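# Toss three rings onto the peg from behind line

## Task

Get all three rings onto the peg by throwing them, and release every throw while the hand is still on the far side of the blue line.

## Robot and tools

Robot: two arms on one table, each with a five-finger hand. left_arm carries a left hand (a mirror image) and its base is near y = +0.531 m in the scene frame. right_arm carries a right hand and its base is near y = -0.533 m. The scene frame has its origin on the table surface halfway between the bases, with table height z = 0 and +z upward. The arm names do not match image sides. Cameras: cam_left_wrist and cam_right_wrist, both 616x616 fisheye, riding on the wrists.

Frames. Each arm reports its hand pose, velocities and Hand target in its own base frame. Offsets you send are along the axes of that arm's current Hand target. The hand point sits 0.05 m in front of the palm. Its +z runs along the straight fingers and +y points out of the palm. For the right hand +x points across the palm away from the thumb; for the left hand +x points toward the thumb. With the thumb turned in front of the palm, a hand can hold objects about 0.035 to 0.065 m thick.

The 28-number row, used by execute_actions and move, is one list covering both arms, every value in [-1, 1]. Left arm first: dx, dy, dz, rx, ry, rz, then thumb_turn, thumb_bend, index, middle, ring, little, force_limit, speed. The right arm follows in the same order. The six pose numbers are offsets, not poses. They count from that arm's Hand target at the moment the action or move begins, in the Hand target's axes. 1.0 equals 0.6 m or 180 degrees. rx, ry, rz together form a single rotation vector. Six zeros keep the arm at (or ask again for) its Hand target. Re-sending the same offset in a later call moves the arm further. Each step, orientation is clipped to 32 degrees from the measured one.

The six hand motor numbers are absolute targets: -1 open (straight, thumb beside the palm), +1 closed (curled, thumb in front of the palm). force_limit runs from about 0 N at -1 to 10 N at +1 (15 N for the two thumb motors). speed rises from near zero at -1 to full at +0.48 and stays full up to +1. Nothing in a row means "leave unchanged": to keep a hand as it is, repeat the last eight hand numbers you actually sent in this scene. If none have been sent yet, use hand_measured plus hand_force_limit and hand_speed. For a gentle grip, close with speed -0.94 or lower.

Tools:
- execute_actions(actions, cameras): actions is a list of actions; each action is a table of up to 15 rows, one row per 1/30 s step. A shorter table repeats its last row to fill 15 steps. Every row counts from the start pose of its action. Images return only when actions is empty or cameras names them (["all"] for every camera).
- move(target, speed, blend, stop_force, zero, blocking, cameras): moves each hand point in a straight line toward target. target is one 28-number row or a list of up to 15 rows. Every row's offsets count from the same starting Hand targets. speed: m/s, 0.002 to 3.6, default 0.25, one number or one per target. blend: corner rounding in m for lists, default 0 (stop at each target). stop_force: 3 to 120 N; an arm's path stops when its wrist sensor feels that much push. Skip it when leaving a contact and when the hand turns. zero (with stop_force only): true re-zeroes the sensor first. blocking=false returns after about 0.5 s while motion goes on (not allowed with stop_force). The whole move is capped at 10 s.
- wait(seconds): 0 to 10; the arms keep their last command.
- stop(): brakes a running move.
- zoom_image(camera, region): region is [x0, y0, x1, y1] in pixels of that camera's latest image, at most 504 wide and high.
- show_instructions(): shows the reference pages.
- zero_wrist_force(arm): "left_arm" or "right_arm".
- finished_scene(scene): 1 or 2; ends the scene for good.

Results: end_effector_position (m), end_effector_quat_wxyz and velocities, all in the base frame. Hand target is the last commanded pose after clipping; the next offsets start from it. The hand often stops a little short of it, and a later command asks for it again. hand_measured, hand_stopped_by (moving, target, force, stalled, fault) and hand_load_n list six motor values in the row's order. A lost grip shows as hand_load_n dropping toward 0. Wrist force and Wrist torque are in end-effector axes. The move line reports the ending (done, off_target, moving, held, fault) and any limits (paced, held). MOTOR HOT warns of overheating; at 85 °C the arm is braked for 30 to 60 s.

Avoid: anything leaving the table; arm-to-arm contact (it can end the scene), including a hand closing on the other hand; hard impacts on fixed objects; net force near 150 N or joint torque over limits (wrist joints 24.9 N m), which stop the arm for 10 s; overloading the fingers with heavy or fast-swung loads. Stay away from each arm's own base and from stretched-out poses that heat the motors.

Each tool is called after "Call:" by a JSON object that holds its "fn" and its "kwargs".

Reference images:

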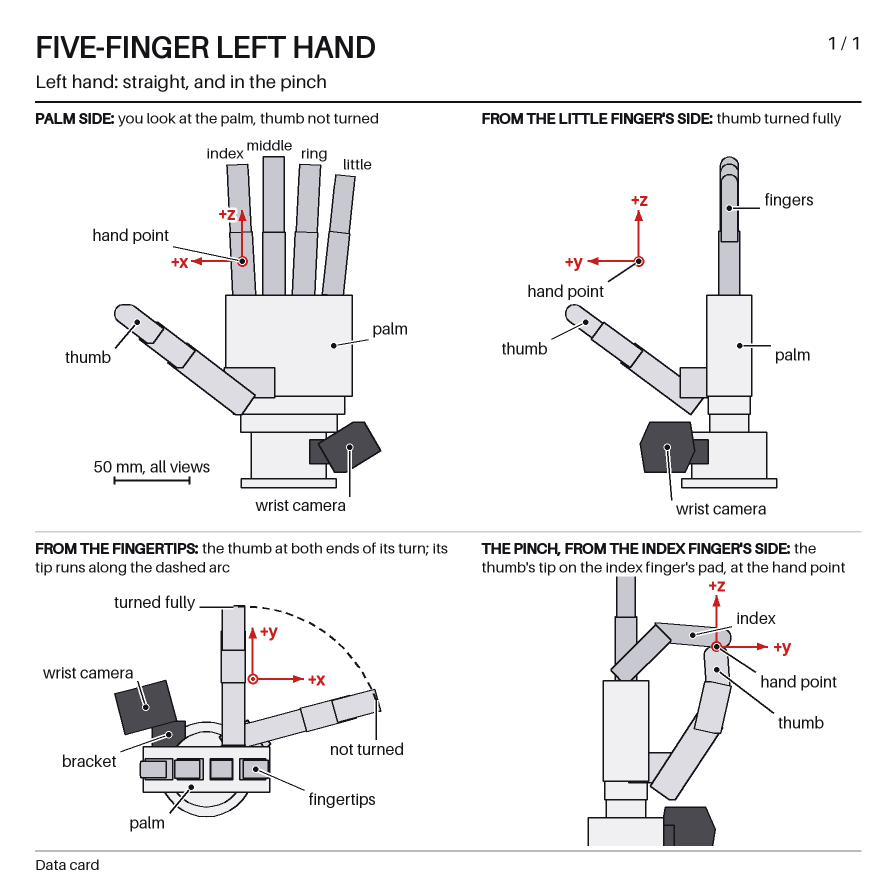

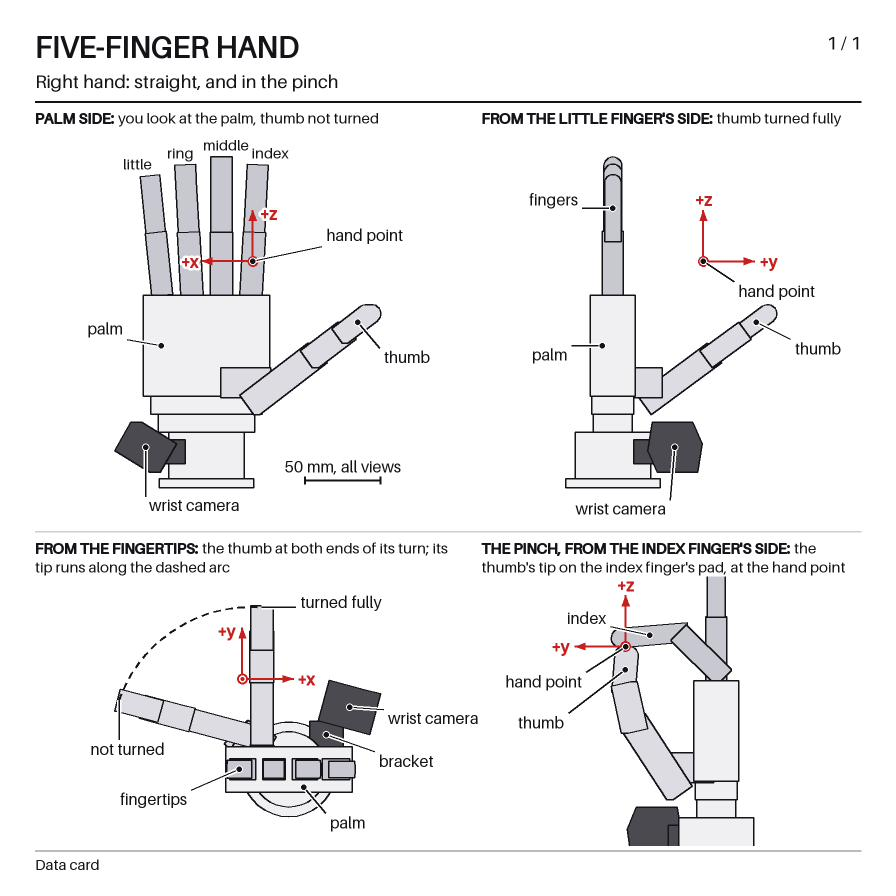

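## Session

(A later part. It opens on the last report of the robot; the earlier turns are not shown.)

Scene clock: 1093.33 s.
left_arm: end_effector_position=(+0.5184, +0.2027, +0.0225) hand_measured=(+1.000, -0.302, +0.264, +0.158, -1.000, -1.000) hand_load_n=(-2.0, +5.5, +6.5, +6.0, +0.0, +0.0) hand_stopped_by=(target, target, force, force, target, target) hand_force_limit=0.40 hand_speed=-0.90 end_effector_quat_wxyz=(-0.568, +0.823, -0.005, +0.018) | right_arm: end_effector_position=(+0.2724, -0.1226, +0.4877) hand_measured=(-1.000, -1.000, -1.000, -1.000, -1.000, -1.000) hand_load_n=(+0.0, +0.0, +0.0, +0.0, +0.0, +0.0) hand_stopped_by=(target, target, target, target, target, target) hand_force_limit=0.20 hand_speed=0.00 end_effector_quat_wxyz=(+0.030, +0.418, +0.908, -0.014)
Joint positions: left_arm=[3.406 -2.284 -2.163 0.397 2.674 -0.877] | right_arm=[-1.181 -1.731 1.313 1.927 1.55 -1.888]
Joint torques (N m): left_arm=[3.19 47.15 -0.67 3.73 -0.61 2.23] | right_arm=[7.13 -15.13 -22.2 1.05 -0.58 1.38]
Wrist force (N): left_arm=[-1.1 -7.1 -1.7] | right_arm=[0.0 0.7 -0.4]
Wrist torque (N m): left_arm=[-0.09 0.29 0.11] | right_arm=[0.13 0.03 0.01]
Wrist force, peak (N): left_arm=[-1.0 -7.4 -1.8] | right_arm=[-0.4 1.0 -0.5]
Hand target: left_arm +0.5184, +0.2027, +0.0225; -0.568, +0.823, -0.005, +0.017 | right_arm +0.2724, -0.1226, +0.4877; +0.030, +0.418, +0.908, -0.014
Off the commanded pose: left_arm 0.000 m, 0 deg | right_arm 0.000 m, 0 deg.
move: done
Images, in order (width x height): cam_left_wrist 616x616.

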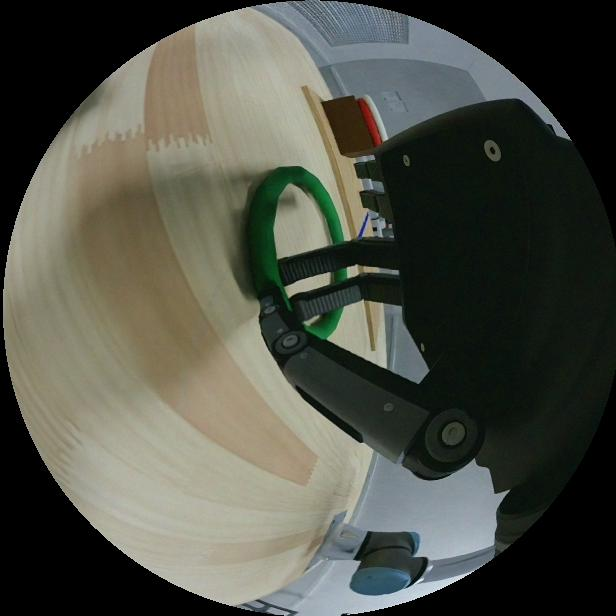

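Call:
{"fn": "move", "kwargs": {"target": [[0,0,0,0,0,0,1,-0.3,-0.15,-0.2,-1,-1,0.4,-0.6,0,0,0,0,0,0,-1,-1,-1,-1,-1,-1,0.2,0],[0,0.0017,-0.0047,0,0,0,1,-0.3,-0.15,-0.2,-1,-1,0.4,-0.6,0,0,0,0,0,0,-1,-1,-1,-1,-1,-1,0.2,0],[-0.0002,0.0081,-0.0024,0,0,0,1,-0.3,-0.15,-0.2,-1,-1,0.4,-0.6,0,0,0,0,0,0,-1,-1,-1,-1,-1,-1,0.2,0],[-0.0002,0.0081,-0.0024,0,0,0,1,-0.3,0.4,0.4,-1,-1,0.4,-0.9,0,0,0,0,0,0,-1,-1,-1,-1,-1,-1,0.2,0]], "speed": 0.02, "cameras": ["cam_left_wrist"]}}

Call:
{"fn": "zoom_image", "kwargs": {"camera": "cam_left_wrist", "region": [220, 150, 400, 360]}}

Scene clock: 1112.30 s.
left_arm: end_effector_position=(+0.5183, +0.1996, +0.0185) hand_measured=(+1.000, -0.302, +0.174, +0.122, -1.000, -1.000) hand_load_n=(+0.0, +6.0, +6.5, +8.0, +0.0, -0.5) hand_stopped_by=(target, target, force, force, target, target) hand_force_limit=0.40 hand_speed=-0.90 end_effector_quat_wxyz=(-0.568, +0.823, -0.005, +0.018) | right_arm: end_effector_position=(+0.2724, -0.1226, +0.4877) hand_measured=(-1.000, -1.000, -1.000, -1.000, -1.000, -1.000) hand_load_n=(+0.0, +0.0, +0.0, +0.0, +0.0, +0.0) hand_stopped_by=(target, target, target, target, target, target) hand_force_limit=0.20 hand_speed=0.00 end_effector_quat_wxyz=(+0.030, +0.418, +0.908, -0.014)
Joint positions: left_arm=[3.399 -2.292 -2.164 0.396 2.678 -0.888] | right_arm=[-1.181 -1.731 1.313 1.927 1.55 -1.888]
Joint torques (N m): left_arm=[-6.35 50.13 5.6 0.57 1.8 2.16] | right_arm=[6.94 -15.44 -22.47 1.09 -0.65 1.41]
Wrist force (N): left_arm=[-1.3 -2.0 -1.2] | right_arm=[0.2 0.7 -0.5]
Wrist torque (N m): left_arm=[0.05 0.30 0.07] | right_arm=[0.14 0.00 0.03]
Wrist force, peak (N): left_arm=[-1.6 -7.7 -5.0] | right_arm=[0.0 1.3 -0.7]
Hand target: left_arm +0.5183, +0.1996, +0.0185; -0.568, +0.823, -0.005, +0.017 | right_arm +0.2724, -0.1226, +0.4877; +0.030, +0.418, +0.908, -0.014
Off the commanded pose: left_arm 0.000 m, 0 deg | right_arm 0.000 m, 0 deg.
move: done
Images, in order (width x height): cam_left_wrist 616x616.

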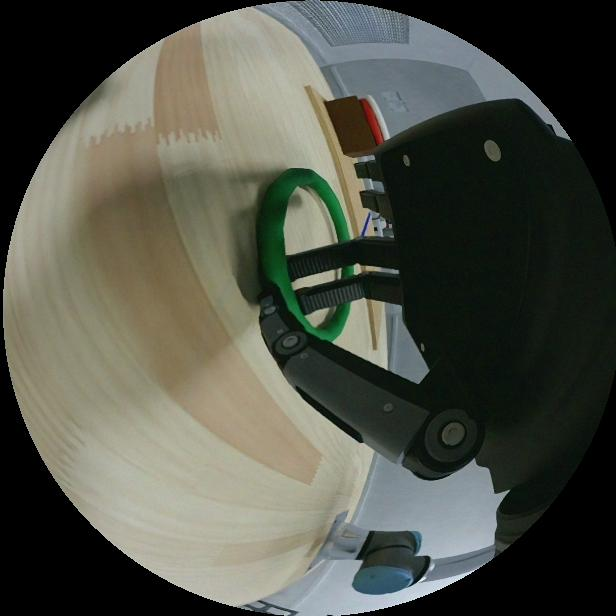

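Scaled by 2.400 from the camera's 616x616 image, which has a finer 880x880 frame.

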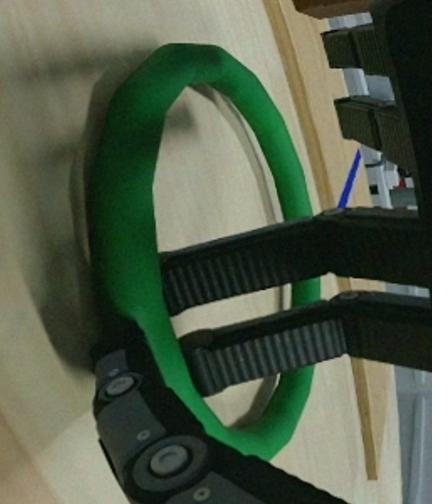

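Call:
{"fn": "move", "kwargs": {"target": [0.0013,-0.047,-0.0171,0,0,0,1,-0.3,0.4,0.4,-1,-1,0.4,-0.9,0,0,0,0,0,0,-1,-1,-1,-1,-1,-1,0.2,0], "speed": 0.05, "cameras": ["cam_left_wrist"]}}

Call:
{"fn": "zoom_image", "kwargs": {"camera": "cam_left_wrist", "region": [220, 150, 400, 360]}}

Scene clock: 1118.07 s.
left_arm: end_effector_position=(+0.5183, +0.2001, +0.0485) hand_measured=(+1.000, -0.302, +0.174, +0.122, -1.000, -1.000) hand_load_n=(+1.0, +2.0, +0.5, +4.5, +0.0, +0.0) hand_stopped_by=(target, target, force, force, target, target) hand_force_limit=0.40 hand_speed=-0.90 end_effector_quat_wxyz=(-0.568, +0.823, -0.005, +0.017) end_effector_velocity=(+0.001, +0.000, -0.001) end_effector_angular_velocity=(-0.001, -0.005, -0.001) | right_arm: end_effector_position=(+0.2724, -0.1226, +0.4877) hand_measured=(-1.000, -1.000, -1.000, -1.000, -1.000, -1.000) hand_load_n=(+0.0, +0.0, +0.0, +0.0, +0.0, +0.0) hand_stopped_by=(target, target, target, target, target, target) hand_force_limit=0.20 hand_speed=0.00 end_effector_quat_wxyz=(+0.030, +0.418, +0.908, -0.014)
Joint positions: left_arm=[3.4 -2.21 -2.173 0.325 2.678 -0.887] | right_arm=[-1.181 -1.731 1.313 1.927 1.55 -1.888]
Joint velocities: left_arm=[0 -0.004 0 0.006 -0.002 -0.002] | right_arm=[within noise]
Joint torques (N m): left_arm=[3.97 27.95 9.54 5.1 -0.07 -2.43] | right_arm=[6.73 -14.69 -22.12 1.12 -0.66 1.43]
Wrist force (N): left_arm=[-1.4 1.6 -0.4] | right_arm=[-0.1 0.9 -0.3]
Wrist torque (N m): left_arm=[0.22 0.32 -0.16] | right_arm=[0.15 0.03 0.02]
Wrist force, peak (N): left_arm=[-1.4 -2.4 -1.2] | right_arm=[-0.3 1.1 -0.6]
Hand target: left_arm +0.5184, +0.2001, +0.0485; -0.568, +0.823, -0.005, +0.017 | right_arm +0.2724, -0.1226, +0.4877; +0.030, +0.418, +0.908, -0.014
Off the commanded pose: left_arm 0.000 m, 0 deg | right_arm 0.000 m, 0 deg.
move: done
Images, in order (width x height): cam_left_wrist 616x616.

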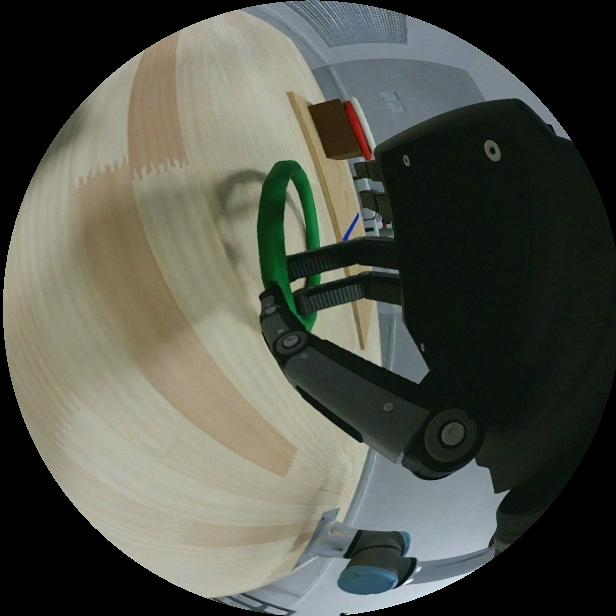

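Scaled by 2.400 from the camera's 616x616 image, which has a finer 880x880 frame.

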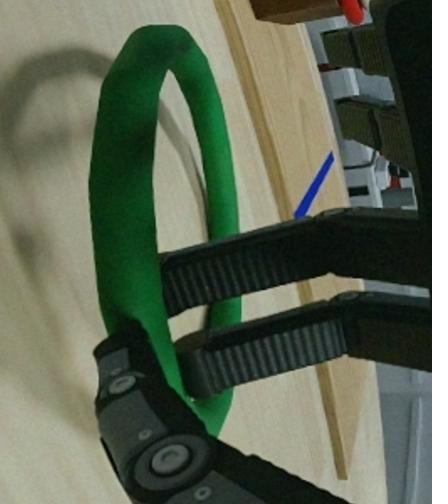

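Call:
{"fn": "move", "kwargs": {"target": [-0.0457,-0.1751,0.2825,-0.0278,0,0,1,-0.3,0.4,0.4,-1,-1,0.4,-0.9,0,0,0,0,0,0,-1,-1,-1,-1,-1,-1,0.2,0], "speed": 0.12, "cameras": ["cam_left_wrist"]}}

Scene clock: 1149.93 s.
left_arm: end_effector_position=(+0.4956, +0.3965, +0.0860) hand_measured=(+1.000, -0.952, +0.174, +0.124, -1.000, -1.000) hand_load_n=(+0.0, +0.0, +0.0, +0.0, +0.0, +0.0) hand_stopped_by=(target, target, force, force, target, target) hand_force_limit=0.40 hand_speed=-0.90 end_effector_quat_wxyz=(-0.531, +0.847, -0.006, +0.017) | right_arm: end_effector_position=(+0.2724, -0.1226, +0.4877) hand_measured=(-1.000, -1.000, -1.000, -1.000, -1.000, -1.000) hand_load_n=(+0.0, +0.0, +0.0, +0.0, +0.0, +0.0) hand_stopped_by=(target, target, target, target, target, target) hand_force_limit=0.20 hand_speed=0.00 end_effector_quat_wxyz=(+0.030, +0.418, +0.908, -0.014)
Joint positions: left_arm=[3.824 -2.163 -2.065 0.456 2.313 -0.485] | right_arm=[-1.181 -1.731 1.313 1.927 1.55 -1.888]
Joint torques (N m): left_arm=[2.84 29.85 4.64 4.99 0.65 -2.05] | right_arm=[6.73 -15.06 -22.66 1.06 -0.57 1.43]
Wrist force (N): left_arm=[-0.2 -5.1 -0.7] | right_arm=[0.0 0.8 -0.6]
Wrist torque (N m): left_arm=[-0.71 0.09 0.30] | right_arm=[0.17 0.03 0.02]
Wrist force, peak (N): left_arm=[0.8 12.8 -77.1] | right_arm=[0.0 1.3 -0.3]
Hand target: left_arm +0.4956, +0.3966, +0.0858; -0.531, +0.847, -0.006, +0.017 | right_arm +0.2724, -0.1226, +0.4877; +0.030, +0.418, +0.908, -0.014
Off the commanded pose: left_arm 0.000 m, 0 deg | right_arm 0.000 m, 0 deg.
move: done
Images, in order (width x height): cam_left_wrist 616x616.

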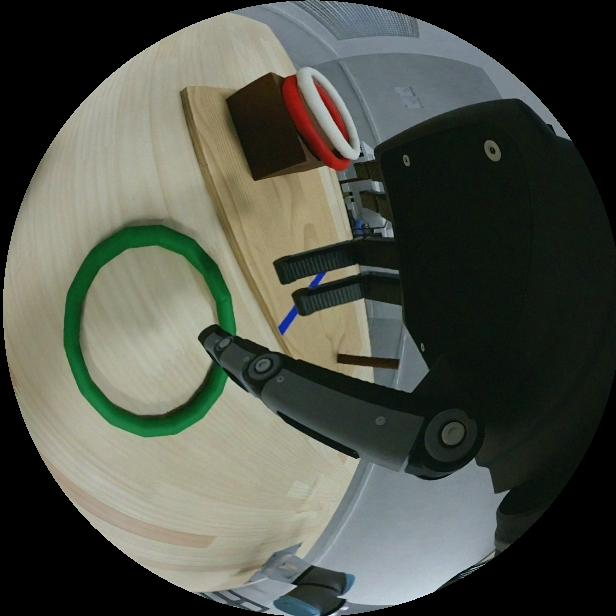

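Call:
{"fn": "move", "kwargs": {"target": [-0.0389,0.1362,-0.1533,0.0278,0,0,1,-0.3,-0.15,-0.2,-1,-1,0.4,-0.5,0,0,0,0,0,0,-1,-1,-1,-1,-1,-1,0.2,0], "speed": 0.12, "cameras": ["cam_left_wrist"]}}

Scene clock: 1185.90 s.
left_arm: end_effector_position=(+0.4697, +0.2789, +0.0517) hand_measured=(+1.000, -0.952, -0.150, -0.200, -1.000, -1.000) hand_load_n=(+0.0, +0.0, +0.0, +0.0, +0.0, +0.0) hand_stopped_by=(target, target, target, target, target, target) hand_force_limit=0.40 hand_speed=-0.50 end_effector_quat_wxyz=(-0.567, +0.823, -0.005, +0.017) | right_arm: end_effector_position=(+0.2724, -0.1226, +0.4877) hand_measured=(-1.000, -1.000, -1.000, -1.000, -1.000, -1.000) hand_load_n=(+0.0, +0.0, +0.0, +0.0, +0.0, +0.0) hand_stopped_by=(target, target, target, target, target, target) hand_force_limit=0.20 hand_speed=0.00 end_effector_quat_wxyz=(+0.030, +0.418, +0.908, -0.014)
Joint positions: left_arm=[3.609 -2.228 -2.246 0.666 2.529 -0.597] | right_arm=[-1.181 -1.731 1.313 1.927 1.55 -1.888]
Joint torques (N m): left_arm=[-3.92 50.52 12.62 0.67 0.75 2.36] | right_arm=[7.01 -15.24 -22.56 1.07 -0.71 1.39]
Wrist force (N): left_arm=[-0.5 -4.7 -0.6] | right_arm=[-0.1 1.0 -0.3]
Wrist torque (N m): left_arm=[-0.67 0.17 0.09] | right_arm=[0.17 0.04 0.02]
Wrist force, peak (N): left_arm=[0.0 -6.1 -0.1] | right_arm=[-0.2 1.2 -0.6]
Hand target: left_arm +0.4697, +0.2788, +0.0518; -0.568, +0.823, -0.005, +0.017 | right_arm +0.2724, -0.1226, +0.4877; +0.030, +0.418, +0.908, -0.014
Off the commanded pose: left_arm 0.000 m, 0 deg | right_arm 0.000 m, 0 deg.
move: done
Images, in order (width x height): cam_left_wrist 616x616.

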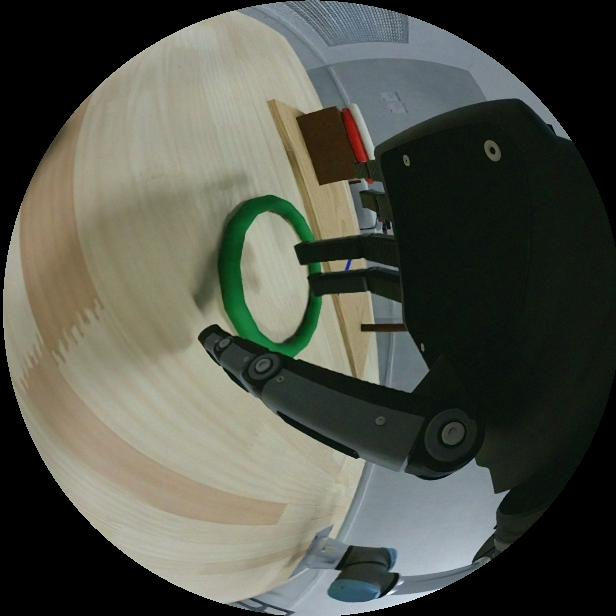

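Call:
{"fn": "move", "kwargs": {"target": [[0,0,0,0,0,0,1,-0.296,-0.15,-0.2,-1,-1,0.4,-0.5,0,0,0,0,0,0,-1,-1,-1,-1,-1,-1,0.2,0]]}}

Call:
{"fn": "move", "kwargs": {"target": [[0.0149,0.0032,-0.0078,0,0,0,1,-0.296,-0.15,-0.2,-1,-1,0.4,-0.5,0,0,0,0,0,0,-1,-1,-1,-1,-1,-1,0.2,0],[0.0136,0.0549,0.011,0,0,0,1,-0.296,-0.15,-0.2,-1,-1,0.4,-0.5,0,0,0,0,0,0,-1,-1,-1,-1,-1,-1,0.2,0]], "speed": [0.06,0.025], "stop_force": 3, "cameras": ["cam_left_wrist"]}}

Scene clock: 1199.13 s.
left_arm: end_effector_position=(+0.4697, +0.2788, +0.0518) hand_measured=(+1.000, -0.296, -0.150, -0.200, -1.000, -1.000) hand_load_n=(+0.0, +0.0, +0.0, +0.0, +0.0, +0.0) hand_stopped_by=(target, target, target, target, target, target) hand_force_limit=0.40 hand_speed=-0.50 end_effector_quat_wxyz=(-0.568, +0.823, -0.005, +0.017) | right_arm: end_effector_position=(+0.2724, -0.1226, +0.4877) hand_measured=(-1.000, -1.000, -1.000, -1.000, -1.000, -1.000) hand_load_n=(+0.0, +0.0, +0.0, +0.0, +0.0, +0.0) hand_stopped_by=(target, target, target, target, target, target) hand_force_limit=0.20 hand_speed=0.00 end_effector_quat_wxyz=(+0.030, +0.418, +0.908, -0.014)
Joint positions: left_arm=[3.609 -2.228 -2.246 0.666 2.53 -0.597] | right_arm=[-1.181 -1.731 1.313 1.927 1.55 -1.888]
Joint torques (N m): left_arm=[-4.8 49.84 14.89 3.59 1.68 -1.68] | right_arm=[7.57 -14.54 -22.08 1.11 -0.68 1.48]
Wrist force (N): left_arm=[-0.5 -4.5 -0.6] | right_arm=[-0.2 1.1 -0.4]
Wrist torque (N m): left_arm=[-0.64 0.17 0.08] | right_arm=[0.19 0.06 0.01]
Wrist force, peak (N): left_arm=[-0.5 -4.9 -0.8] | right_arm=[0.0 1.3 -0.5]
Hand target: left_arm +0.4697, +0.2788, +0.0518; -0.568, +0.823, -0.005, +0.017 | right_arm +0.2724, -0.1226, +0.4877; +0.030, +0.418, +0.908, -0.014
Off the commanded pose: left_arm 0.000 m, 0 deg | right_arm 0.000 m, 0 deg.
move: done

Scene clock: 1201.33 s.
left_arm: end_effector_position=(+0.4785, +0.2731, +0.0226) hand_measured=(+1.000, -0.296, -0.150, -0.200, -1.000, -1.000) hand_load_n=(+0.0, +0.0, +0.0, +0.0, +0.0, +0.0) hand_stopped_by=(target, target, target, target, target, target) hand_force_limit=0.40 hand_speed=-0.50 end_effector_quat_wxyz=(-0.568, +0.823, -0.005, +0.018) | right_arm: end_effector_position=(+0.2724, -0.1226, +0.4877) hand_measured=(-1.000, -1.000, -1.000, -1.000, -1.000, -1.000) hand_load_n=(+0.0, +0.0, +0.0, +0.0, +0.0, +0.0) hand_stopped_by=(target, target, target, target, target, target) hand_force_limit=0.20 hand_speed=0.00 end_effector_quat_wxyz=(+0.030, +0.418, +0.908, -0.014)
Joint positions: left_arm=[3.587 -2.314 -2.215 0.701 2.546 -0.62] | right_arm=[-1.181 -1.731 1.313 1.927 1.55 -1.888]
Joint torques (N m): left_arm=[2.93 35.8 -2.18 4.16 -0.54 0.41] | right_arm=[6.88 -15.55 -22.4 1.01 -0.74 1.53]
Wrist force (N): left_arm=[-0.3 -4.6 -0.6] | right_arm=[-0.1 0.8 -0.4]
Wrist torque (N m): left_arm=[-0.65 0.14 0.27] | right_arm=[0.16 0.03 0.02]
Wrist force, peak (N): left_arm=[-0.3 -11.4 -5.2] | right_arm=[-0.1 1.1 -0.7]
Hand target: left_arm +0.4785, +0.2731, +0.0226; -0.568, +0.823, -0.005, +0.017 (not the last commanded pose) | right_arm +0.2724, -0.1226, +0.4877; +0.030, +0.418, +0.908, -0.014
Off the commanded pose: left_arm 0.004 m, 0 deg | right_arm 0.000 m, 0 deg.
move: contact (left_arm); path passed 1 of 2 targets
Images, in order (width x height): cam_left_wrist 616x616.

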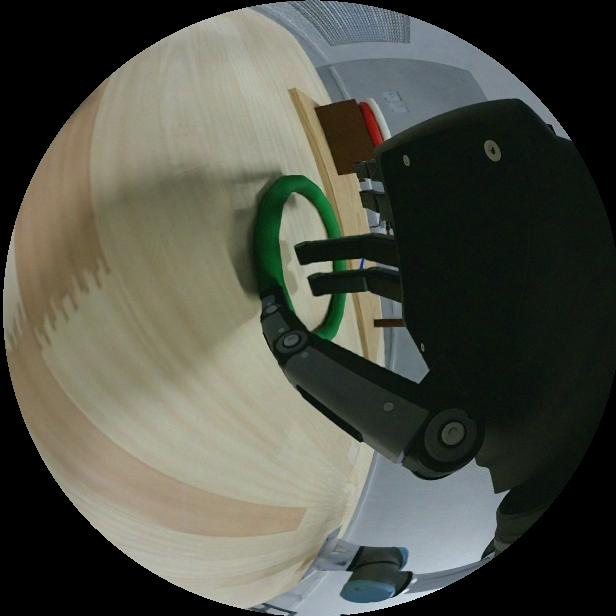

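Call:
{"fn": "move", "kwargs": {"target": [[0,-0.0047,-0.0017,0,0,0,1,-0.296,-0.15,-0.2,-1,-1,0.4,-0.5,0,0,0,0,0,0,-1,-1,-1,-1,-1,-1,0.2,0],[0,0.0016,-0.0158,0,0,0,1,-0.296,-0.15,-0.2,-1,-1,0.4,-0.5,0,0,0,0,0,0,-1,-1,-1,-1,-1,-1,0.2,0]], "speed": 0.04}}

Call:
{"fn": "zero_wrist_force", "kwargs": {"arm": "left_arm"}}

Call:
{"fn": "move", "kwargs": {"target": [[-0.0003,0.0112,0.0041,0,0,0,1,-0.296,-0.15,-0.2,-1,-1,0.4,-0.5,0,0,0,0,0,0,-1,-1,-1,-1,-1,-1,0.2,0]], "speed": 0.015, "stop_force": 3, "cameras": ["cam_left_wrist"]}}

Call:
{"fn": "zoom_image", "kwargs": {"camera": "cam_left_wrist", "region": [220, 150, 400, 360]}}

Scene clock: 1216.20 s.
left_arm: end_effector_position=(+0.4781, +0.2638, +0.0250) hand_measured=(+1.000, -0.296, -0.150, -0.200, -1.000, -1.000) hand_load_n=(+0.0, +0.5, +0.0, +0.0, +0.0, +0.0) hand_stopped_by=(target, target, target, target, target, target) hand_force_limit=0.40 hand_speed=-0.50 end_effector_quat_wxyz=(-0.567, +0.823, -0.005, +0.017) end_effector_velocity=(+0.000, +0.001, +0.000) end_effector_angular_velocity=(+0.000, +0.004, -0.001) | right_arm: end_effector_position=(+0.2724, -0.1226, +0.4877) hand_measured=(-1.000, -1.000, -1.000, -1.000, -1.000, -1.000) hand_load_n=(+0.0, +0.0, +0.5, +0.0, +0.0, +0.0) hand_stopped_by=(target, target, target, target, target, target) hand_force_limit=0.20 hand_speed=0.00 end_effector_quat_wxyz=(+0.030, +0.418, +0.908, -0.014)
Joint positions: left_arm=[3.568 -2.301 -2.226 0.68 2.561 -0.643] | right_arm=[-1.181 -1.731 1.313 1.927 1.55 -1.888]
Joint velocities: left_arm=[0.002 0 0.001 0 -0.002 0.006] | right_arm=[within noise]
Joint torques (N m): left_arm=[5.34 41.87 14.65 4.55 -0.61 2.48] | right_arm=[7.36 -14.92 -21.96 1.14 -0.71 1.52]
Wrist force (N): left_arm=[-0.5 -4.6 -0.6] | right_arm=[-0.1 0.9 -0.3]
Wrist torque (N m): left_arm=[-0.64 0.17 0.20] | right_arm=[0.16 0.04 0.02]
Wrist force, peak (N): left_arm=[-0.4 -4.9 -0.4] | right_arm=[-0.5 1.1 -0.6]
Hand target: left_arm +0.4782, +0.2639, +0.0251; -0.568, +0.823, -0.005, +0.017 | right_arm +0.2724, -0.1226, +0.4877; +0.030, +0.418, +0.908, -0.014
Off the commanded pose: left_arm 0.000 m, 0 deg | right_arm 0.000 m, 0 deg.
move: done

Wrist force sensor zeroed.

Scene clock: 1217.63 s.
left_arm: end_effector_position=(+0.4781, +0.2638, +0.0179) hand_measured=(+1.000, -0.296, -0.150, -0.200, -1.000, -1.000) hand_load_n=(+0.0, +0.0, +0.0, +0.0, +0.0, +0.0) hand_stopped_by=(target, target, target, target, target, target) hand_force_limit=0.40 hand_speed=-0.50 end_effector_quat_wxyz=(-0.568, +0.823, -0.005, +0.017) | right_arm: end_effector_position=(+0.2724, -0.1226, +0.4877) hand_measured=(-1.000, -1.000, -1.000, -1.000, -1.000, -1.000) hand_load_n=(+0.0, +0.0, +0.0, +0.0, +0.0, +0.0) hand_stopped_by=(target, target, target, target, target, target) hand_force_limit=0.20 hand_speed=0.00 end_effector_quat_wxyz=(+0.030, +0.418, +0.908, -0.014)
Joint positions: left_arm=[3.568 -2.322 -2.222 0.697 2.561 -0.643] | right_arm=[-1.181 -1.731 1.313 1.927 1.55 -1.888]
Joint torques (N m): left_arm=[-5.45 52.33 -2.17 0.26 2.09 -2.06] | right_arm=[7.3 -14.92 -22.23 1.11 -0.68 1.44]
Wrist force (N, zeroed by zero_wrist_force on left_arm): left_arm=[0.0 -0.2 0.0] | right_arm=[-0.1 1.1 -0.5]
Wrist torque (N m, zeroed by zero_wrist_force on left_arm): left_arm=[-0.03 -0.01 -0.02] | right_arm=[0.19 0.04 0.02]
Wrist force, peak (N, zeroed by zero_wrist_force on left_arm): left_arm=[0.2 -0.3 -0.2] | right_arm=[0.0 1.2 -0.5]
Hand target: left_arm +0.4781, +0.2638, +0.0179; -0.568, +0.823, -0.005, +0.017 | right_arm +0.2724, -0.1226, +0.4877; +0.030, +0.418, +0.908, -0.014
Off the commanded pose: left_arm 0.000 m, 0 deg | right_arm 0.000 m, 0 deg.
move: done
Images, in order (width x height): cam_left_wrist 616x616.

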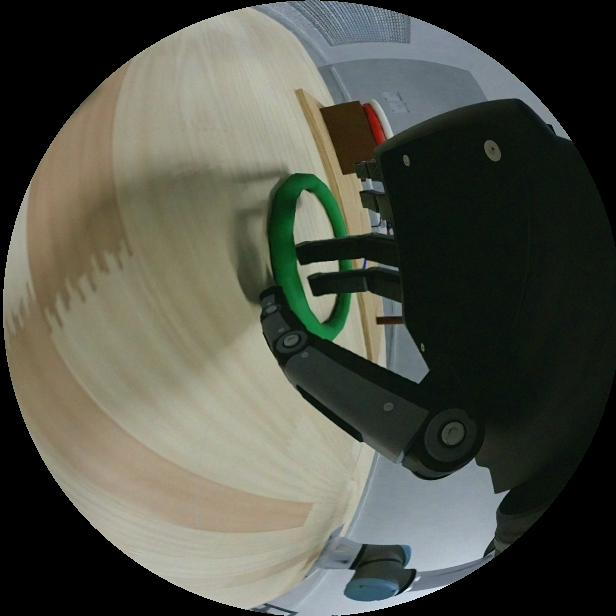

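Scaled by 2.400 from the camera's 616x616 image, which has a finer 880x880 frame.

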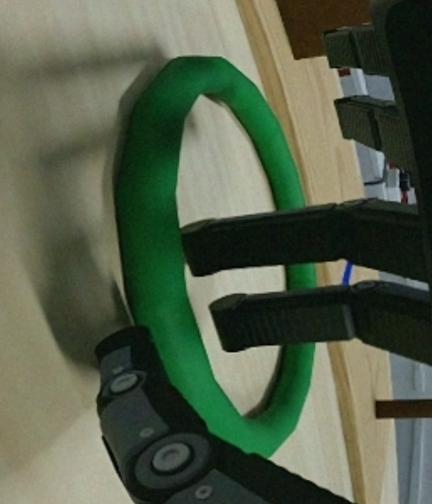

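Call:
{"fn": "move", "kwargs": {"target": [[0,0,0,0,0,0,1,-0.296,0.4,0.4,-1,-1,0.4,-0.9,0,0,0,0,0,0,-1,-1,-1,-1,-1,-1,0.2,0],[0.0013,-0.047,-0.0171,0,0,0,1,-0.296,0.4,0.4,-1,-1,0.4,-0.9,0,0,0,0,0,0,-1,-1,-1,-1,-1,-1,0.2,0],[0.0048,-0.1786,-0.065,0,0,0,1,-0.296,0.4,0.4,-1,-1,0.4,-0.9,0,0,0,0,0,0,-1,-1,-1,-1,-1,-1,0.2,0]], "speed": [0.05,0.05,0.1], "cameras": ["cam_left_wrist"]}}

Call:
{"fn": "zoom_image", "kwargs": {"camera": "cam_left_wrist", "region": [220, 150, 400, 360]}}

Scene clock: 1232.43 s.
left_arm: end_effector_position=(+0.4785, +0.2655, +0.1320) hand_measured=(+1.000, -0.298, +0.172, +0.094, -1.000, -1.000) hand_load_n=(-1.0, +7.5, +7.5, +7.5, +0.0, +0.0) hand_stopped_by=(target, target, force, force, target, target) hand_force_limit=0.40 hand_speed=-0.90 end_effector_quat_wxyz=(-0.568, +0.823, -0.005, +0.018) | right_arm: end_effector_position=(+0.2724, -0.1226, +0.4877) hand_measured=(-1.000, -1.000, -1.000, -1.000, -1.000, -1.000) hand_load_n=(+0.0, +0.0, +0.0, +0.0, +0.0, +0.0) hand_stopped_by=(target, target, target, target, target, target) hand_force_limit=0.20 hand_speed=0.00 end_effector_quat_wxyz=(+0.030, +0.418, +0.908, -0.014)
Joint positions: left_arm=[3.571 -2 -2.236 0.393 2.559 -0.639] | right_arm=[-1.181 -1.731 1.313 1.927 1.55 -1.888]
Joint torques (N m): left_arm=[2.29 31.96 3.65 3.66 0.5 -2.16] | right_arm=[7.46 -15.05 -21.96 1.16 -0.74 1.5]
Wrist force (N, zeroed by zero_wrist_force on left_arm): left_arm=[0.0 0.8 0.3] | right_arm=[-0.1 1.0 -0.5]
Wrist torque (N m, zeroed by zero_wrist_force on left_arm): left_arm=[-0.01 0.00 0.03] | right_arm=[0.18 0.05 0.02]
Wrist force, peak (N, zeroed by zero_wrist_force on left_arm): left_arm=[0.0 -2.7 -1.0] | right_arm=[-0.2 1.1 -0.7]
Hand target: left_arm +0.4784, +0.2654, +0.1320; -0.568, +0.823, -0.005, +0.017 | right_arm +0.2724, -0.1226, +0.4877; +0.030, +0.418, +0.908, -0.014
Off the commanded pose: left_arm 0.000 m, 0 deg | right_arm 0.000 m, 0 deg.
move: done
Images, in order (width x height): cam_left_wrist 616x616.

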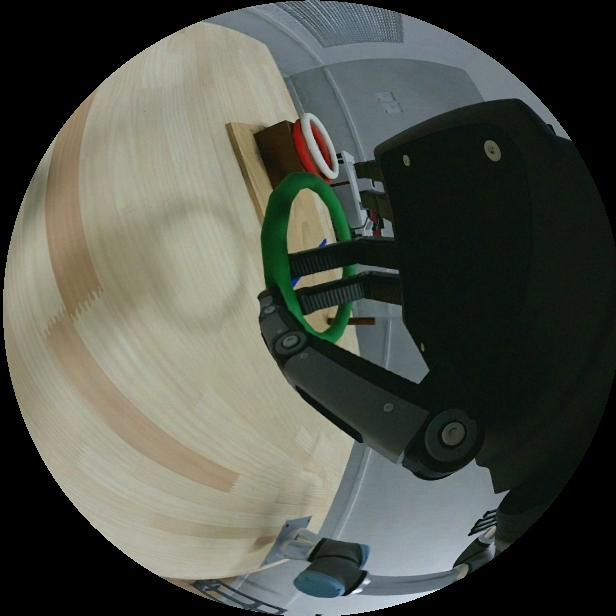

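Scaled by 2.400 from the camera's 616x616 image, which has a finer 880x880 frame.

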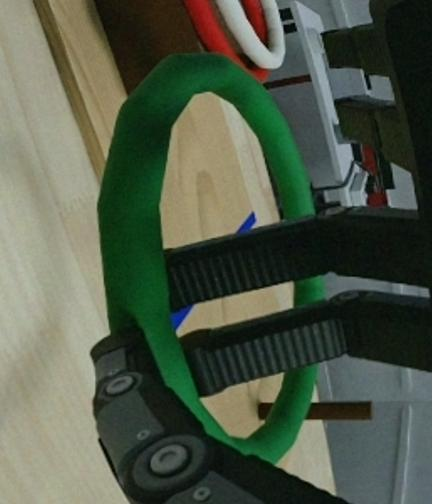

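Call:
{"fn": "move", "kwargs": {"target": [[0.0038,-0.141,-0.0513,-0.0278,0,0,1,-0.296,0.4,0.4,-1,-1,0.4,-0.9,0,0,0,0,0,0,-1,-1,-1,-1,-1,-1,0.2,0]], "speed": 0.12}}

Call:
{"fn": "move", "kwargs": {"target": [[-0.2439,-0.366,0.2332,0.0032,-0.117,-0.0542,1,-0.296,0.4,0.4,-1,-1,0.4,-0.9,0,0,0,0,0,0,-1,-1,-1,-1,-1,-1,0.2,0]], "speed": 0.15, "cameras": ["cam_left_wrist"]}}

Call:
{"fn": "zoom_image", "kwargs": {"camera": "cam_left_wrist", "region": [220, 150, 400, 360]}}

Scene clock: 1256.93 s.
left_arm: end_effector_position=(+0.4787, +0.2668, +0.2220) hand_measured=(+1.000, -0.298, +0.172, +0.094, -1.000, -1.000) hand_load_n=(-1.0, +7.5, +7.5, +7.0, -0.5, +0.0) hand_stopped_by=(target, target, force, force, target, target) hand_force_limit=0.40 hand_speed=-0.90 end_effector_quat_wxyz=(-0.531, +0.847, -0.006, +0.017) | right_arm: end_effector_position=(+0.2724, -0.1226, +0.4877) hand_measured=(-1.000, -1.000, -1.000, -1.000, -1.000, -1.000) hand_load_n=(-0.5, +0.0, +0.0, +0.0, +0.0, +0.0) hand_stopped_by=(target, target, target, target, target, target) hand_force_limit=0.20 hand_speed=0.00 end_effector_quat_wxyz=(+0.030, +0.418, +0.908, -0.014)
Joint positions: left_arm=[3.602 -1.728 -2.167 -0.037 2.482 -0.699] | right_arm=[-1.181 -1.731 1.313 1.927 1.55 -1.888]
Joint torques (N m): left_arm=[-7.01 31.19 10.06 1.35 1.55 2.68] | right_arm=[7.48 -15 -22.57 1.08 -0.69 1.44]
Wrist force (N, zeroed by zero_wrist_force on left_arm): left_arm=[0.2 0.6 0.1] | right_arm=[-0.2 1.2 -0.6]
Wrist torque (N m, zeroed by zero_wrist_force on left_arm): left_arm=[-0.02 -0.06 0.07] | right_arm=[0.22 0.06 0.02]
Wrist force, peak (N, zeroed by zero_wrist_force on left_arm): left_arm=[0.1 2.4 0.4] | right_arm=[-0.1 1.3 -0.5]
Hand target: left_arm +0.4787, +0.2667, +0.2220; -0.531, +0.847, -0.006, +0.017 | right_arm +0.2724, -0.1226, +0.4877; +0.030, +0.418, +0.908, -0.014
Off the commanded pose: left_arm 0.000 m, 0 deg | right_arm 0.000 m, 0 deg.
move: done

Scene clock: 1259.37 s.
left_arm: end_effector_position=(+0.3356, +0.4924, +0.3552) hand_measured=(+1.000, -0.298, +0.172, +0.094, -1.000, -1.000) hand_load_n=(-0.5, +7.5, +7.5, +7.0, +0.0, +0.0) hand_stopped_by=(target, target, force, force, target, target) hand_force_limit=0.40 hand_speed=-0.90 end_effector_quat_wxyz=(-0.524, +0.831, +0.163, -0.093) | right_arm: end_effector_position=(+0.2724, -0.1226, +0.4877) hand_measured=(-1.000, -1.000, -1.000, -1.000, -1.000, -1.000) hand_load_n=(+0.0, -0.5, +0.0, +0.0, +0.0, +0.0) hand_stopped_by=(target, target, target, target, target, target) hand_force_limit=0.20 hand_speed=0.00 end_effector_quat_wxyz=(+0.030, +0.418, +0.908, -0.014)
Joint positions: left_arm=[4.086 -1.64 -1.877 -0.349 2.428 -0.607] | right_arm=[-1.181 -1.731 1.313 1.927 1.55 -1.888]
Joint torques (N m): left_arm=[2.4 40.83 20.02 4.85 0.48 -2.2] | right_arm=[7.4 -14.84 -22.19 1.07 -0.76 1.38]
Wrist force (N, zeroed by zero_wrist_force on left_arm): left_arm=[0.1 0.6 -0.1] | right_arm=[-0.1 1.0 -0.3]
Wrist torque (N m, zeroed by zero_wrist_force on left_arm): left_arm=[0.01 -0.06 -0.10] | right_arm=[0.17 0.03 0.03]
Wrist force, peak (N, zeroed by zero_wrist_force on left_arm): left_arm=[0.8 2.1 -0.4] | right_arm=[-0.4 1.2 -0.5]
Hand target: left_arm +0.3355, +0.4924, +0.3554; -0.524, +0.831, +0.163, -0.093 | right_arm +0.2724, -0.1226, +0.4877; +0.030, +0.418, +0.908, -0.014
Off the commanded pose: left_arm 0.000 m, 0 deg | right_arm 0.000 m, 0 deg.
move: done
Images, in order (width x height): cam_left_wrist 616x616.

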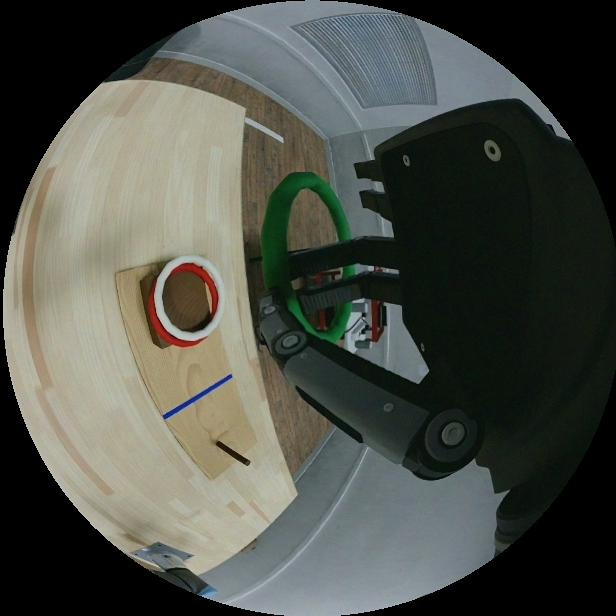

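Scaled by 2.400 from the camera's 616x616 image, which has a finer 880x880 frame.

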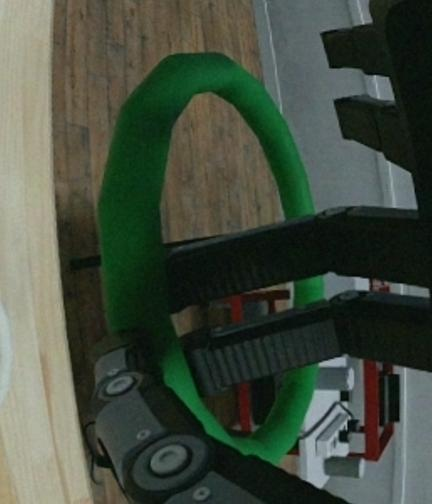

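Call:
{"fn": "execute_actions", "kwargs": {"actions": [[[0.0164,-0.0014,-0.0069,-0.0004,0.0129,0.0060,1,-0.296,0.4,0.4,-1,-1,0.4,-0.9,0,0,0,0,0,0,-1,-1,-1,-1,-1,-1,0.2,0],[0.0382,-0.0035,-0.0155,-0.0008,0.0299,0.0138,1,-0.296,0.4,0.4,-1,-1,0.4,-0.9,0,0,0,0,0,0,-1,-1,-1,-1,-1,-1,0.2,0],[0.0651,-0.0061,-0.0260,-0.0014,0.0508,0.0235,1,-0.296,0.4,0.4,-1,-1,0.4,-0.9,0,0,0,0,0,0,-1,-1,-1,-1,-1,-1,0.2,0],[0.0971,-0.0092,-0.0387,-0.0021,0.0759,0.0352,1,-0.296,0.4,0.4,-1,-1,0.4,-0.9,0,0,0,0,0,0,-1,-1,-1,-1,-1,-1,0.2,0],[0.1342,-0.0125,-0.0540,-0.0029,0.1049,0.0486,1,-0.296,0.4,0.4,-1,-1,0.4,-0.9,0,0,0,0,0,0,-1,-1,-1,-1,-1,-1,0.2,0],[0.1761,-0.0161,-0.0715,-0.0038,0.1380,0.0639,1,-0.296,0.4,0.4,-1,-1,0.4,-0.9,0,0,0,0,0,0,-1,-1,-1,-1,-1,-1,0.2,0],[0.2230,-0.0200,-0.0920,-0.0048,0.1751,0.0811,1,-0.296,0.4,0.4,-1,-1,0.4,-0.9,0,0,0,0,0,0,-1,-1,-1,-1,-1,-1,0.2,0],[0.2673,-0.0235,-0.1117,-0.0058,0.2103,0.0974,1,-1,-1,-1,-1,-1,0.4,-0.35,0,0,0,0,0,0,-1,-1,-1,-1,-1,-1,0.2,0],[0.3048,-0.0261,-0.1295,-0.0066,0.2406,0.1115,1,-1,-1,-1,-1,-1,0.4,-0.35,0,0,0,0,0,0,-1,-1,-1,-1,-1,-1,0.2,0],[0.3423,-0.0285,-0.1478,-0.0075,0.2708,0.1255,1,-1,-1,-1,-1,-1,0.4,-0.35,0,0,0,0,0,0,-1,-1,-1,-1,-1,-1,0.2,0],[0.3796,-0.0308,-0.1661,-0.0083,0.3011,0.1395,1,-1,-1,-1,-1,-1,0.4,-0.35,0,0,0,0,0,0,-1,-1,-1,-1,-1,-1,0.2,0],[0.4168,-0.0331,-0.1847,-0.0091,0.3313,0.1535,1,-1,-1,-1,-1,-1,0.4,-0.35,0,0,0,0,0,0,-1,-1,-1,-1,-1,-1,0.2,0],[0.4540,-0.0353,-0.2035,-0.0100,0.3616,0.1675,1,-1,-1,-1,-1,-1,0.4,-0.35,0,0,0,0,0,0,-1,-1,-1,-1,-1,-1,0.2,0],[0.4659,-0.0360,-0.2095,-0.0102,0.3713,0.1720,1,-1,-1,-1,-1,-1,0.4,-0.35,0,0,0,0,0,0,-1,-1,-1,-1,-1,-1,0.2,0],[0.4688,-0.0362,-0.2110,-0.0103,0.3737,0.1731,1,-1,-1,-1,-1,-1,0.4,-0.35,0,0,0,0,0,0,-1,-1,-1,-1,-1,-1,0.2,0]]], "cameras": ["cam_left_wrist"]}}

Call:
{"fn": "zoom_image", "kwargs": {"camera": "cam_left_wrist", "region": [130, 180, 260, 310]}}

Scene clock: 1284.10 s.
left_arm: end_effector_position=(+0.6208, +0.4879, +0.4323) hand_measured=(+1.000, -1.000, -1.000, -1.000, -1.000, -1.000) hand_load_n=(+0.0, +0.0, +0.0, +0.0, +0.0, +0.0) hand_stopped_by=(target, target, target, target, target, target) hand_force_limit=0.40 hand_speed=-0.35 end_effector_quat_wxyz=(-0.483, +0.760, -0.357, +0.249) | right_arm: end_effector_position=(+0.2724, -0.1226, +0.4877) hand_measured=(-1.000, -1.000, -1.000, -1.000, -1.000, -1.000) hand_load_n=(+0.0, +0.0, +0.0, +0.0, +0.0, +0.0) hand_stopped_by=(target, target, target, target, target, target) hand_force_limit=0.20 hand_speed=0.00 end_effector_quat_wxyz=(+0.030, +0.418, +0.908, -0.014)
Joint positions: left_arm=[4.097 -1.912 -1.394 -0.275 1.298 0.09] | right_arm=[-1.181 -1.731 1.313 1.927 1.55 -1.888]
Joint torques (N m): left_arm=[-4.89 29.84 20.2 0.64 1.11 1.94] | right_arm=[6.85 -15.37 -22.24 1.17 -0.78 1.42]
Wrist force (N, zeroed by zero_wrist_force on left_arm): left_arm=[0.4 -0.2 -0.3] | right_arm=[-0.3 0.7 -0.6]
Wrist torque (N m, zeroed by zero_wrist_force on left_arm): left_arm=[-0.01 -0.11 -0.07] | right_arm=[0.14 0.07 0.00]
Wrist force, peak (N, zeroed by zero_wrist_force on left_arm): left_arm=[2.3 -3.1 4.5] | right_arm=[-0.2 1.2 -0.6]
Hand target: left_arm +0.6334, +0.4980, +0.4343; -0.471, +0.763, -0.366, +0.250 | right_arm +0.2724, -0.1226, +0.4877; +0.030, +0.418, +0.908, -0.014
Off the commanded pose: left_arm 0.017 m, 2 deg; position clipped | right_arm 0.000 m, 0 deg.
Step readings (end_effector_position of left_arm | right_arm):
0: (+0.3355, +0.4924, +0.3554) | (+0.2724, -0.1226, +0.4877)
1: (+0.3357, +0.4924, +0.3554) | (+0.2724, -0.1226, +0.4877)
2: (+0.3391, +0.4926, +0.3565) | (+0.2724, -0.1226, +0.4877)
4: (+0.3586, +0.4930, +0.3623) | (+0.2724, -0.1226, +0.4877)
8: (+0.4419, +0.4913, +0.3900) | (+0.2724, -0.1226, +0.4877)
15: (+0.5825, +0.4871, +0.4300) | (+0.2724, -0.1226, +0.4877)
Images, in order (width x height): cam_left_wrist 616x616.

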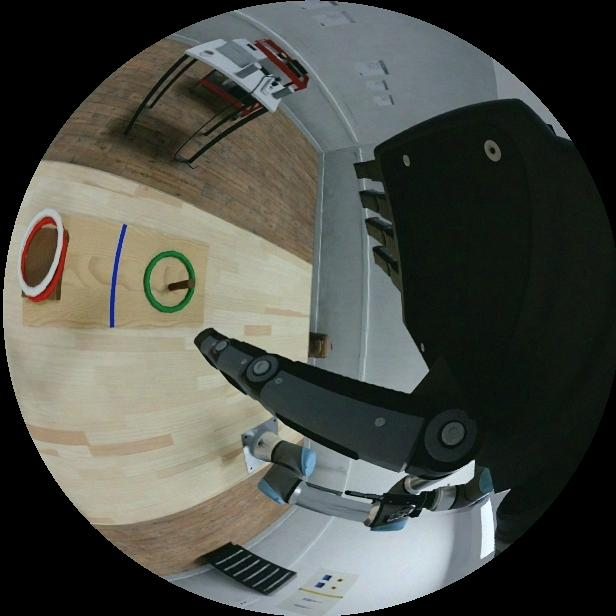

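Scaled by 3.877 from the camera's 616x616 image, which has a finer 880x880 frame.

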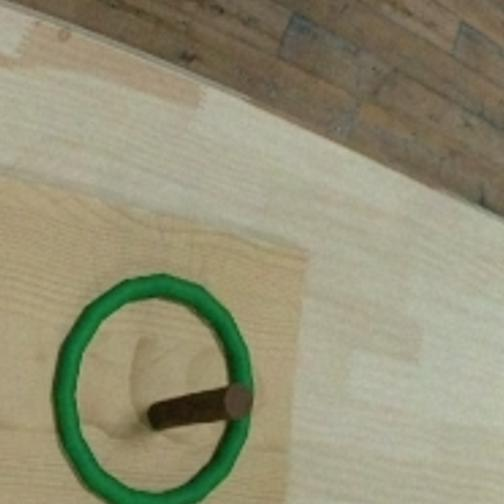

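Call:
{"fn": "move", "kwargs": {"target": [-0.2267,0.2988,-0.3412,0.0071,-0.2566,-0.1189,1,-1,-1,-1,-1,-1,0.4,0,0,0,0,0,0,0,-1,-1,-1,-1,-1,-1,0.2,0], "speed": 0.35, "cameras": ["cam_left_wrist"]}}

Call:
{"fn": "zoom_image", "kwargs": {"camera": "cam_left_wrist", "region": [190, 290, 330, 430]}}

Scene clock: 1290.90 s.
left_arm: end_effector_position=(+0.3444, +0.4445, +0.3560) hand_measured=(+1.000, -1.000, -1.000, -1.000, -1.000, -1.000) hand_load_n=(+0.0, +0.0, +0.0, +0.0, +0.0, +0.0) hand_stopped_by=(target, target, target, target, target, target) hand_force_limit=0.40 hand_speed=0.00 end_effector_quat_wxyz=(-0.531, +0.847, -0.006, +0.017) | right_arm: end_effector_position=(+0.2724, -0.1226, +0.4877) hand_measured=(-1.000, -1.000, -1.000, -1.000, -1.000, -1.000) hand_load_n=(+0.0, +0.0, +0.0, +0.0, +0.0, +0.0) hand_stopped_by=(target, target, target, target, target, target) hand_force_limit=0.20 hand_speed=0.00 end_effector_quat_wxyz=(+0.030, +0.418, +0.908, -0.014)
Joint positions: left_arm=[4.17 -1.475 -2.071 -0.099 2.019 -0.261] | right_arm=[-1.181 -1.731 1.313 1.927 1.55 -1.888]
Joint torques (N m): left_arm=[-6.97 11.88 19.33 4.63 1.57 1.45] | right_arm=[6.99 -15.05 -21.94 1.06 -0.73 1.47]
Wrist force (N, zeroed by zero_wrist_force on left_arm): left_arm=[0.3 -0.2 0.0] | right_arm=[-0.1 0.9 -0.5]
Wrist torque (N m, zeroed by zero_wrist_force on left_arm): left_arm=[-0.04 -0.09 -0.06] | right_arm=[0.16 0.04 0.02]
Wrist force, peak (N, zeroed by zero_wrist_force on left_arm): left_arm=[0.8 -1.1 0.7] | right_arm=[-0.1 1.1 -0.7]
Hand target: left_arm +0.3444, +0.4445, +0.3559; -0.531, +0.847, -0.006, +0.017 | right_arm +0.2724, -0.1226, +0.4877; +0.030, +0.418, +0.908, -0.014
Off the commanded pose: left_arm 0.000 m, 0 deg | right_arm 0.000 m, 0 deg.
move: done
Images, in order (width x height): cam_left_wrist 616x616.

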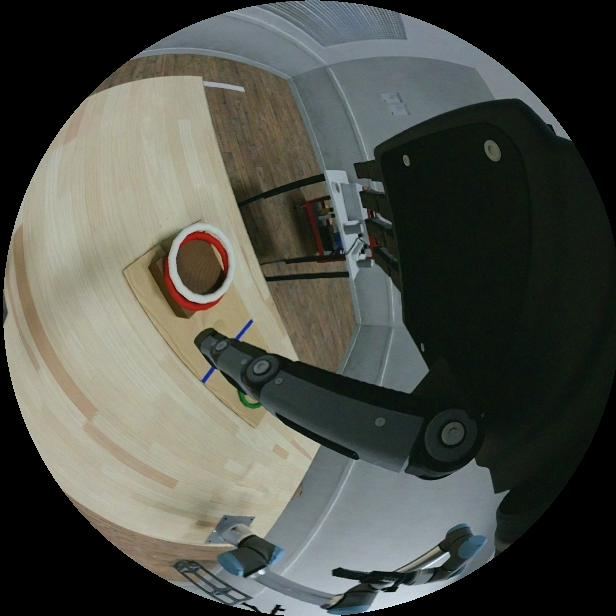

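Scaled by 3.600 from the camera's 616x616 image, which has a finer 880x880 frame.

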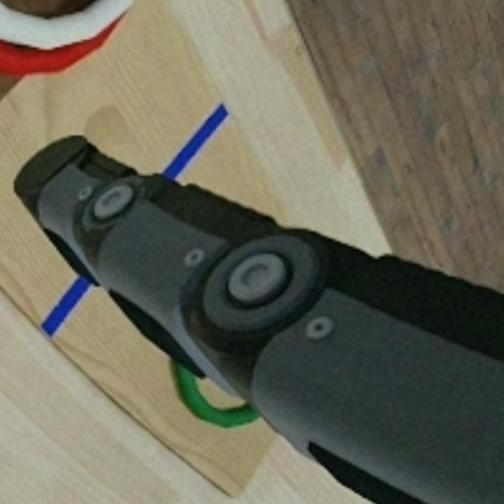

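Call:
{"fn": "move", "kwargs": {"target": [-0.0126,0.2682,0.1978,0,0,0,1,-0.8,-0.15,-0.2,-1,-1,0.4,-0.3,0,0,0,0,0,0,-1,-1,-1,-1,-1,-1,0.2,0], "speed": 0.25, "cameras": ["cam_left_wrist"]}}

Scene clock: 1311.03 s.
left_arm: end_effector_position=(+0.3424, +0.4813, +0.1593) hand_measured=(+1.000, -0.800, -0.150, -0.200, -1.000, -1.000) hand_load_n=(+0.0, +0.0, +0.0, +0.0, -0.5, +0.0) hand_stopped_by=(target, target, target, target, target, target) hand_force_limit=0.40 hand_speed=-0.30 end_effector_quat_wxyz=(-0.531, +0.847, -0.006, +0.017) | right_arm: end_effector_position=(+0.2724, -0.1226, +0.4877) hand_measured=(-1.000, -1.000, -1.000, -1.000, -1.000, -1.000) hand_load_n=(+0.0, +0.0, +0.0, +0.0, +0.0, +0.0) hand_stopped_by=(target, target, target, target, target, target) hand_force_limit=0.20 hand_speed=0.00 end_effector_quat_wxyz=(+0.030, +0.418, +0.908, -0.014)
Joint positions: left_arm=[4.223 -1.895 -2.253 0.514 1.973 -0.233] | right_arm=[-1.181 -1.731 1.313 1.927 1.55 -1.888]
Joint torques (N m): left_arm=[-6.74 18.78 16.38 4.5 1.51 -1.82] | right_arm=[7.01 -14.72 -22.43 1.06 -0.77 1.33]
Wrist force (N, zeroed by zero_wrist_force on left_arm): left_arm=[0.2 -0.3 -0.1] | right_arm=[-0.3 1.1 -0.6]
Wrist torque (N m, zeroed by zero_wrist_force on left_arm): left_arm=[-0.02 -0.06 -0.09] | right_arm=[0.19 0.07 0.02]
Wrist force, peak (N, zeroed by zero_wrist_force on left_arm): left_arm=[0.2 -2.2 -1.0] | right_arm=[-0.1 1.2 -0.7]
Hand target: left_arm +0.3424, +0.4813, +0.1593; -0.531, +0.847, -0.006, +0.017 | right_arm +0.2724, -0.1226, +0.4877; +0.030, +0.418, +0.908, -0.014
Off the commanded pose: left_arm 0.000 m, 0 deg | right_arm 0.000 m, 0 deg.
move: done
Images, in order (width x height): cam_left_wrist 616x616.

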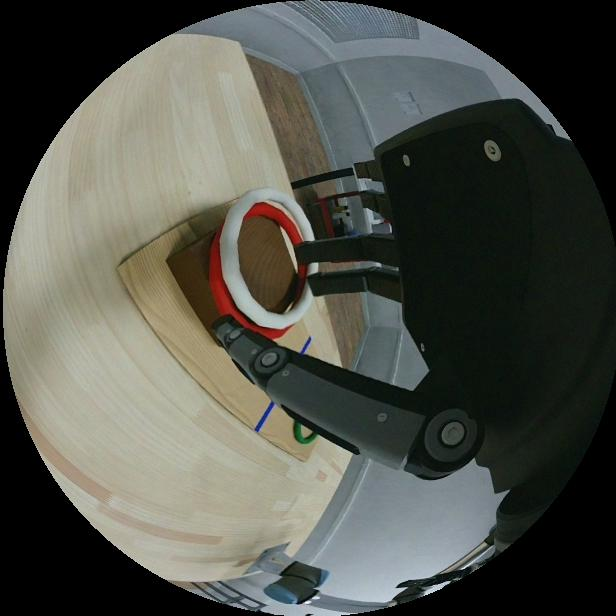

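Call:
{"fn": "move", "kwargs": {"target": [-0.0016,0.0542,0.0417,0,0,0,1,-0.8,-0.15,-0.2,-1,-1,0.4,-0.3,0,0,0,0,0,0,-1,-1,-1,-1,-1,-1,0.2,0], "speed": 0.08, "stop_force": 3, "cameras": ["cam_left_wrist"]}}

Call:
{"fn": "zoom_image", "kwargs": {"camera": "cam_left_wrist", "region": [200, 150, 390, 380]}}

Scene clock: 1338.53 s.
left_arm: end_effector_position=(+0.3426, +0.4897, +0.1191) hand_measured=(+1.000, -0.800, -0.150, -0.200, -1.000, -1.000) hand_load_n=(+0.0, +0.0, +0.0, +0.0, +0.0, +0.0) hand_stopped_by=(target, target, target, target, target, target) hand_force_limit=0.40 hand_speed=-0.30 end_effector_quat_wxyz=(-0.531, +0.847, -0.006, +0.017) | right_arm: end_effector_position=(+0.2724, -0.1226, +0.4877) hand_measured=(-1.000, -1.000, -1.000, -1.000, -1.000, -1.000) hand_load_n=(+0.0, +0.0, +0.0, +0.0, -0.5, +0.0) hand_stopped_by=(target, target, target, target, target, target) hand_force_limit=0.20 hand_speed=0.00 end_effector_quat_wxyz=(+0.030, +0.418, +0.908, -0.014)
Joint positions: left_arm=[4.232 -2.011 -2.252 0.631 1.965 -0.228] | right_arm=[-1.181 -1.731 1.313 1.927 1.55 -1.888]
Joint torques (N m): left_arm=[-5.67 40.99 3.79 3.45 1.65 -0.68] | right_arm=[7.34 -15.32 -21.84 1.14 -0.83 1.41]
Wrist force (N, zeroed by zero_wrist_force on left_arm): left_arm=[0.3 -0.3 0.2] | right_arm=[-0.1 0.8 -0.4]
Wrist torque (N m, zeroed by zero_wrist_force on left_arm): left_arm=[-0.04 -0.07 -0.08] | right_arm=[0.15 0.05 0.02]
Wrist force, peak (N, zeroed by zero_wrist_force on left_arm): left_arm=[0.2 -1.2 -0.5] | right_arm=[-0.1 1.4 -0.5]
Hand target: left_arm +0.3426, +0.4897, +0.1191; -0.531, +0.847, -0.006, +0.017 | right_arm +0.2724, -0.1226, +0.4877; +0.030, +0.418, +0.908, -0.014
Off the commanded pose: left_arm 0.000 m, 0 deg | right_arm 0.000 m, 0 deg.
move: done
Images, in order (width x height): cam_left_wrist 616x616.

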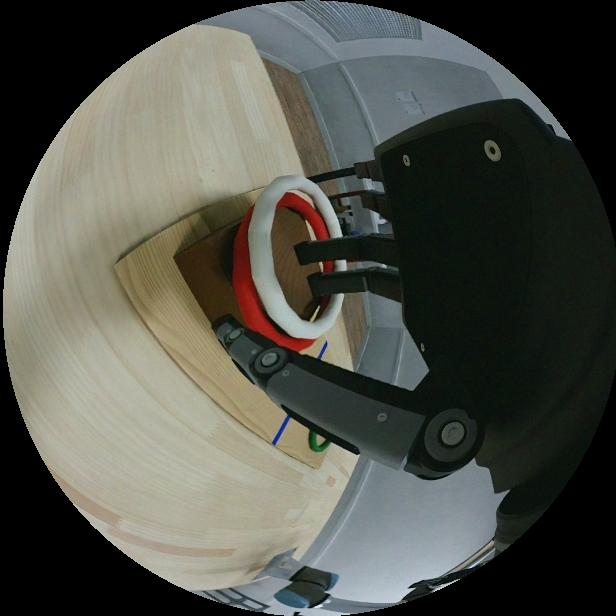

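Scaled by 2.191 from the camera's 616x616 image, which has a finer 880x880 frame.

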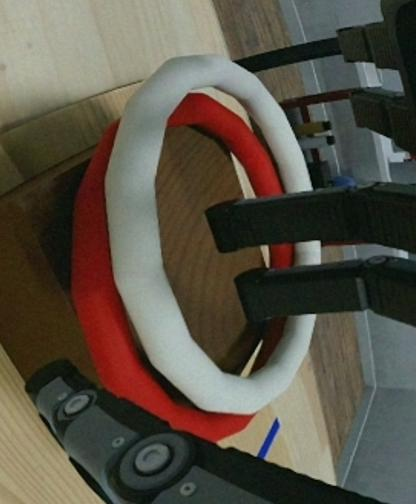

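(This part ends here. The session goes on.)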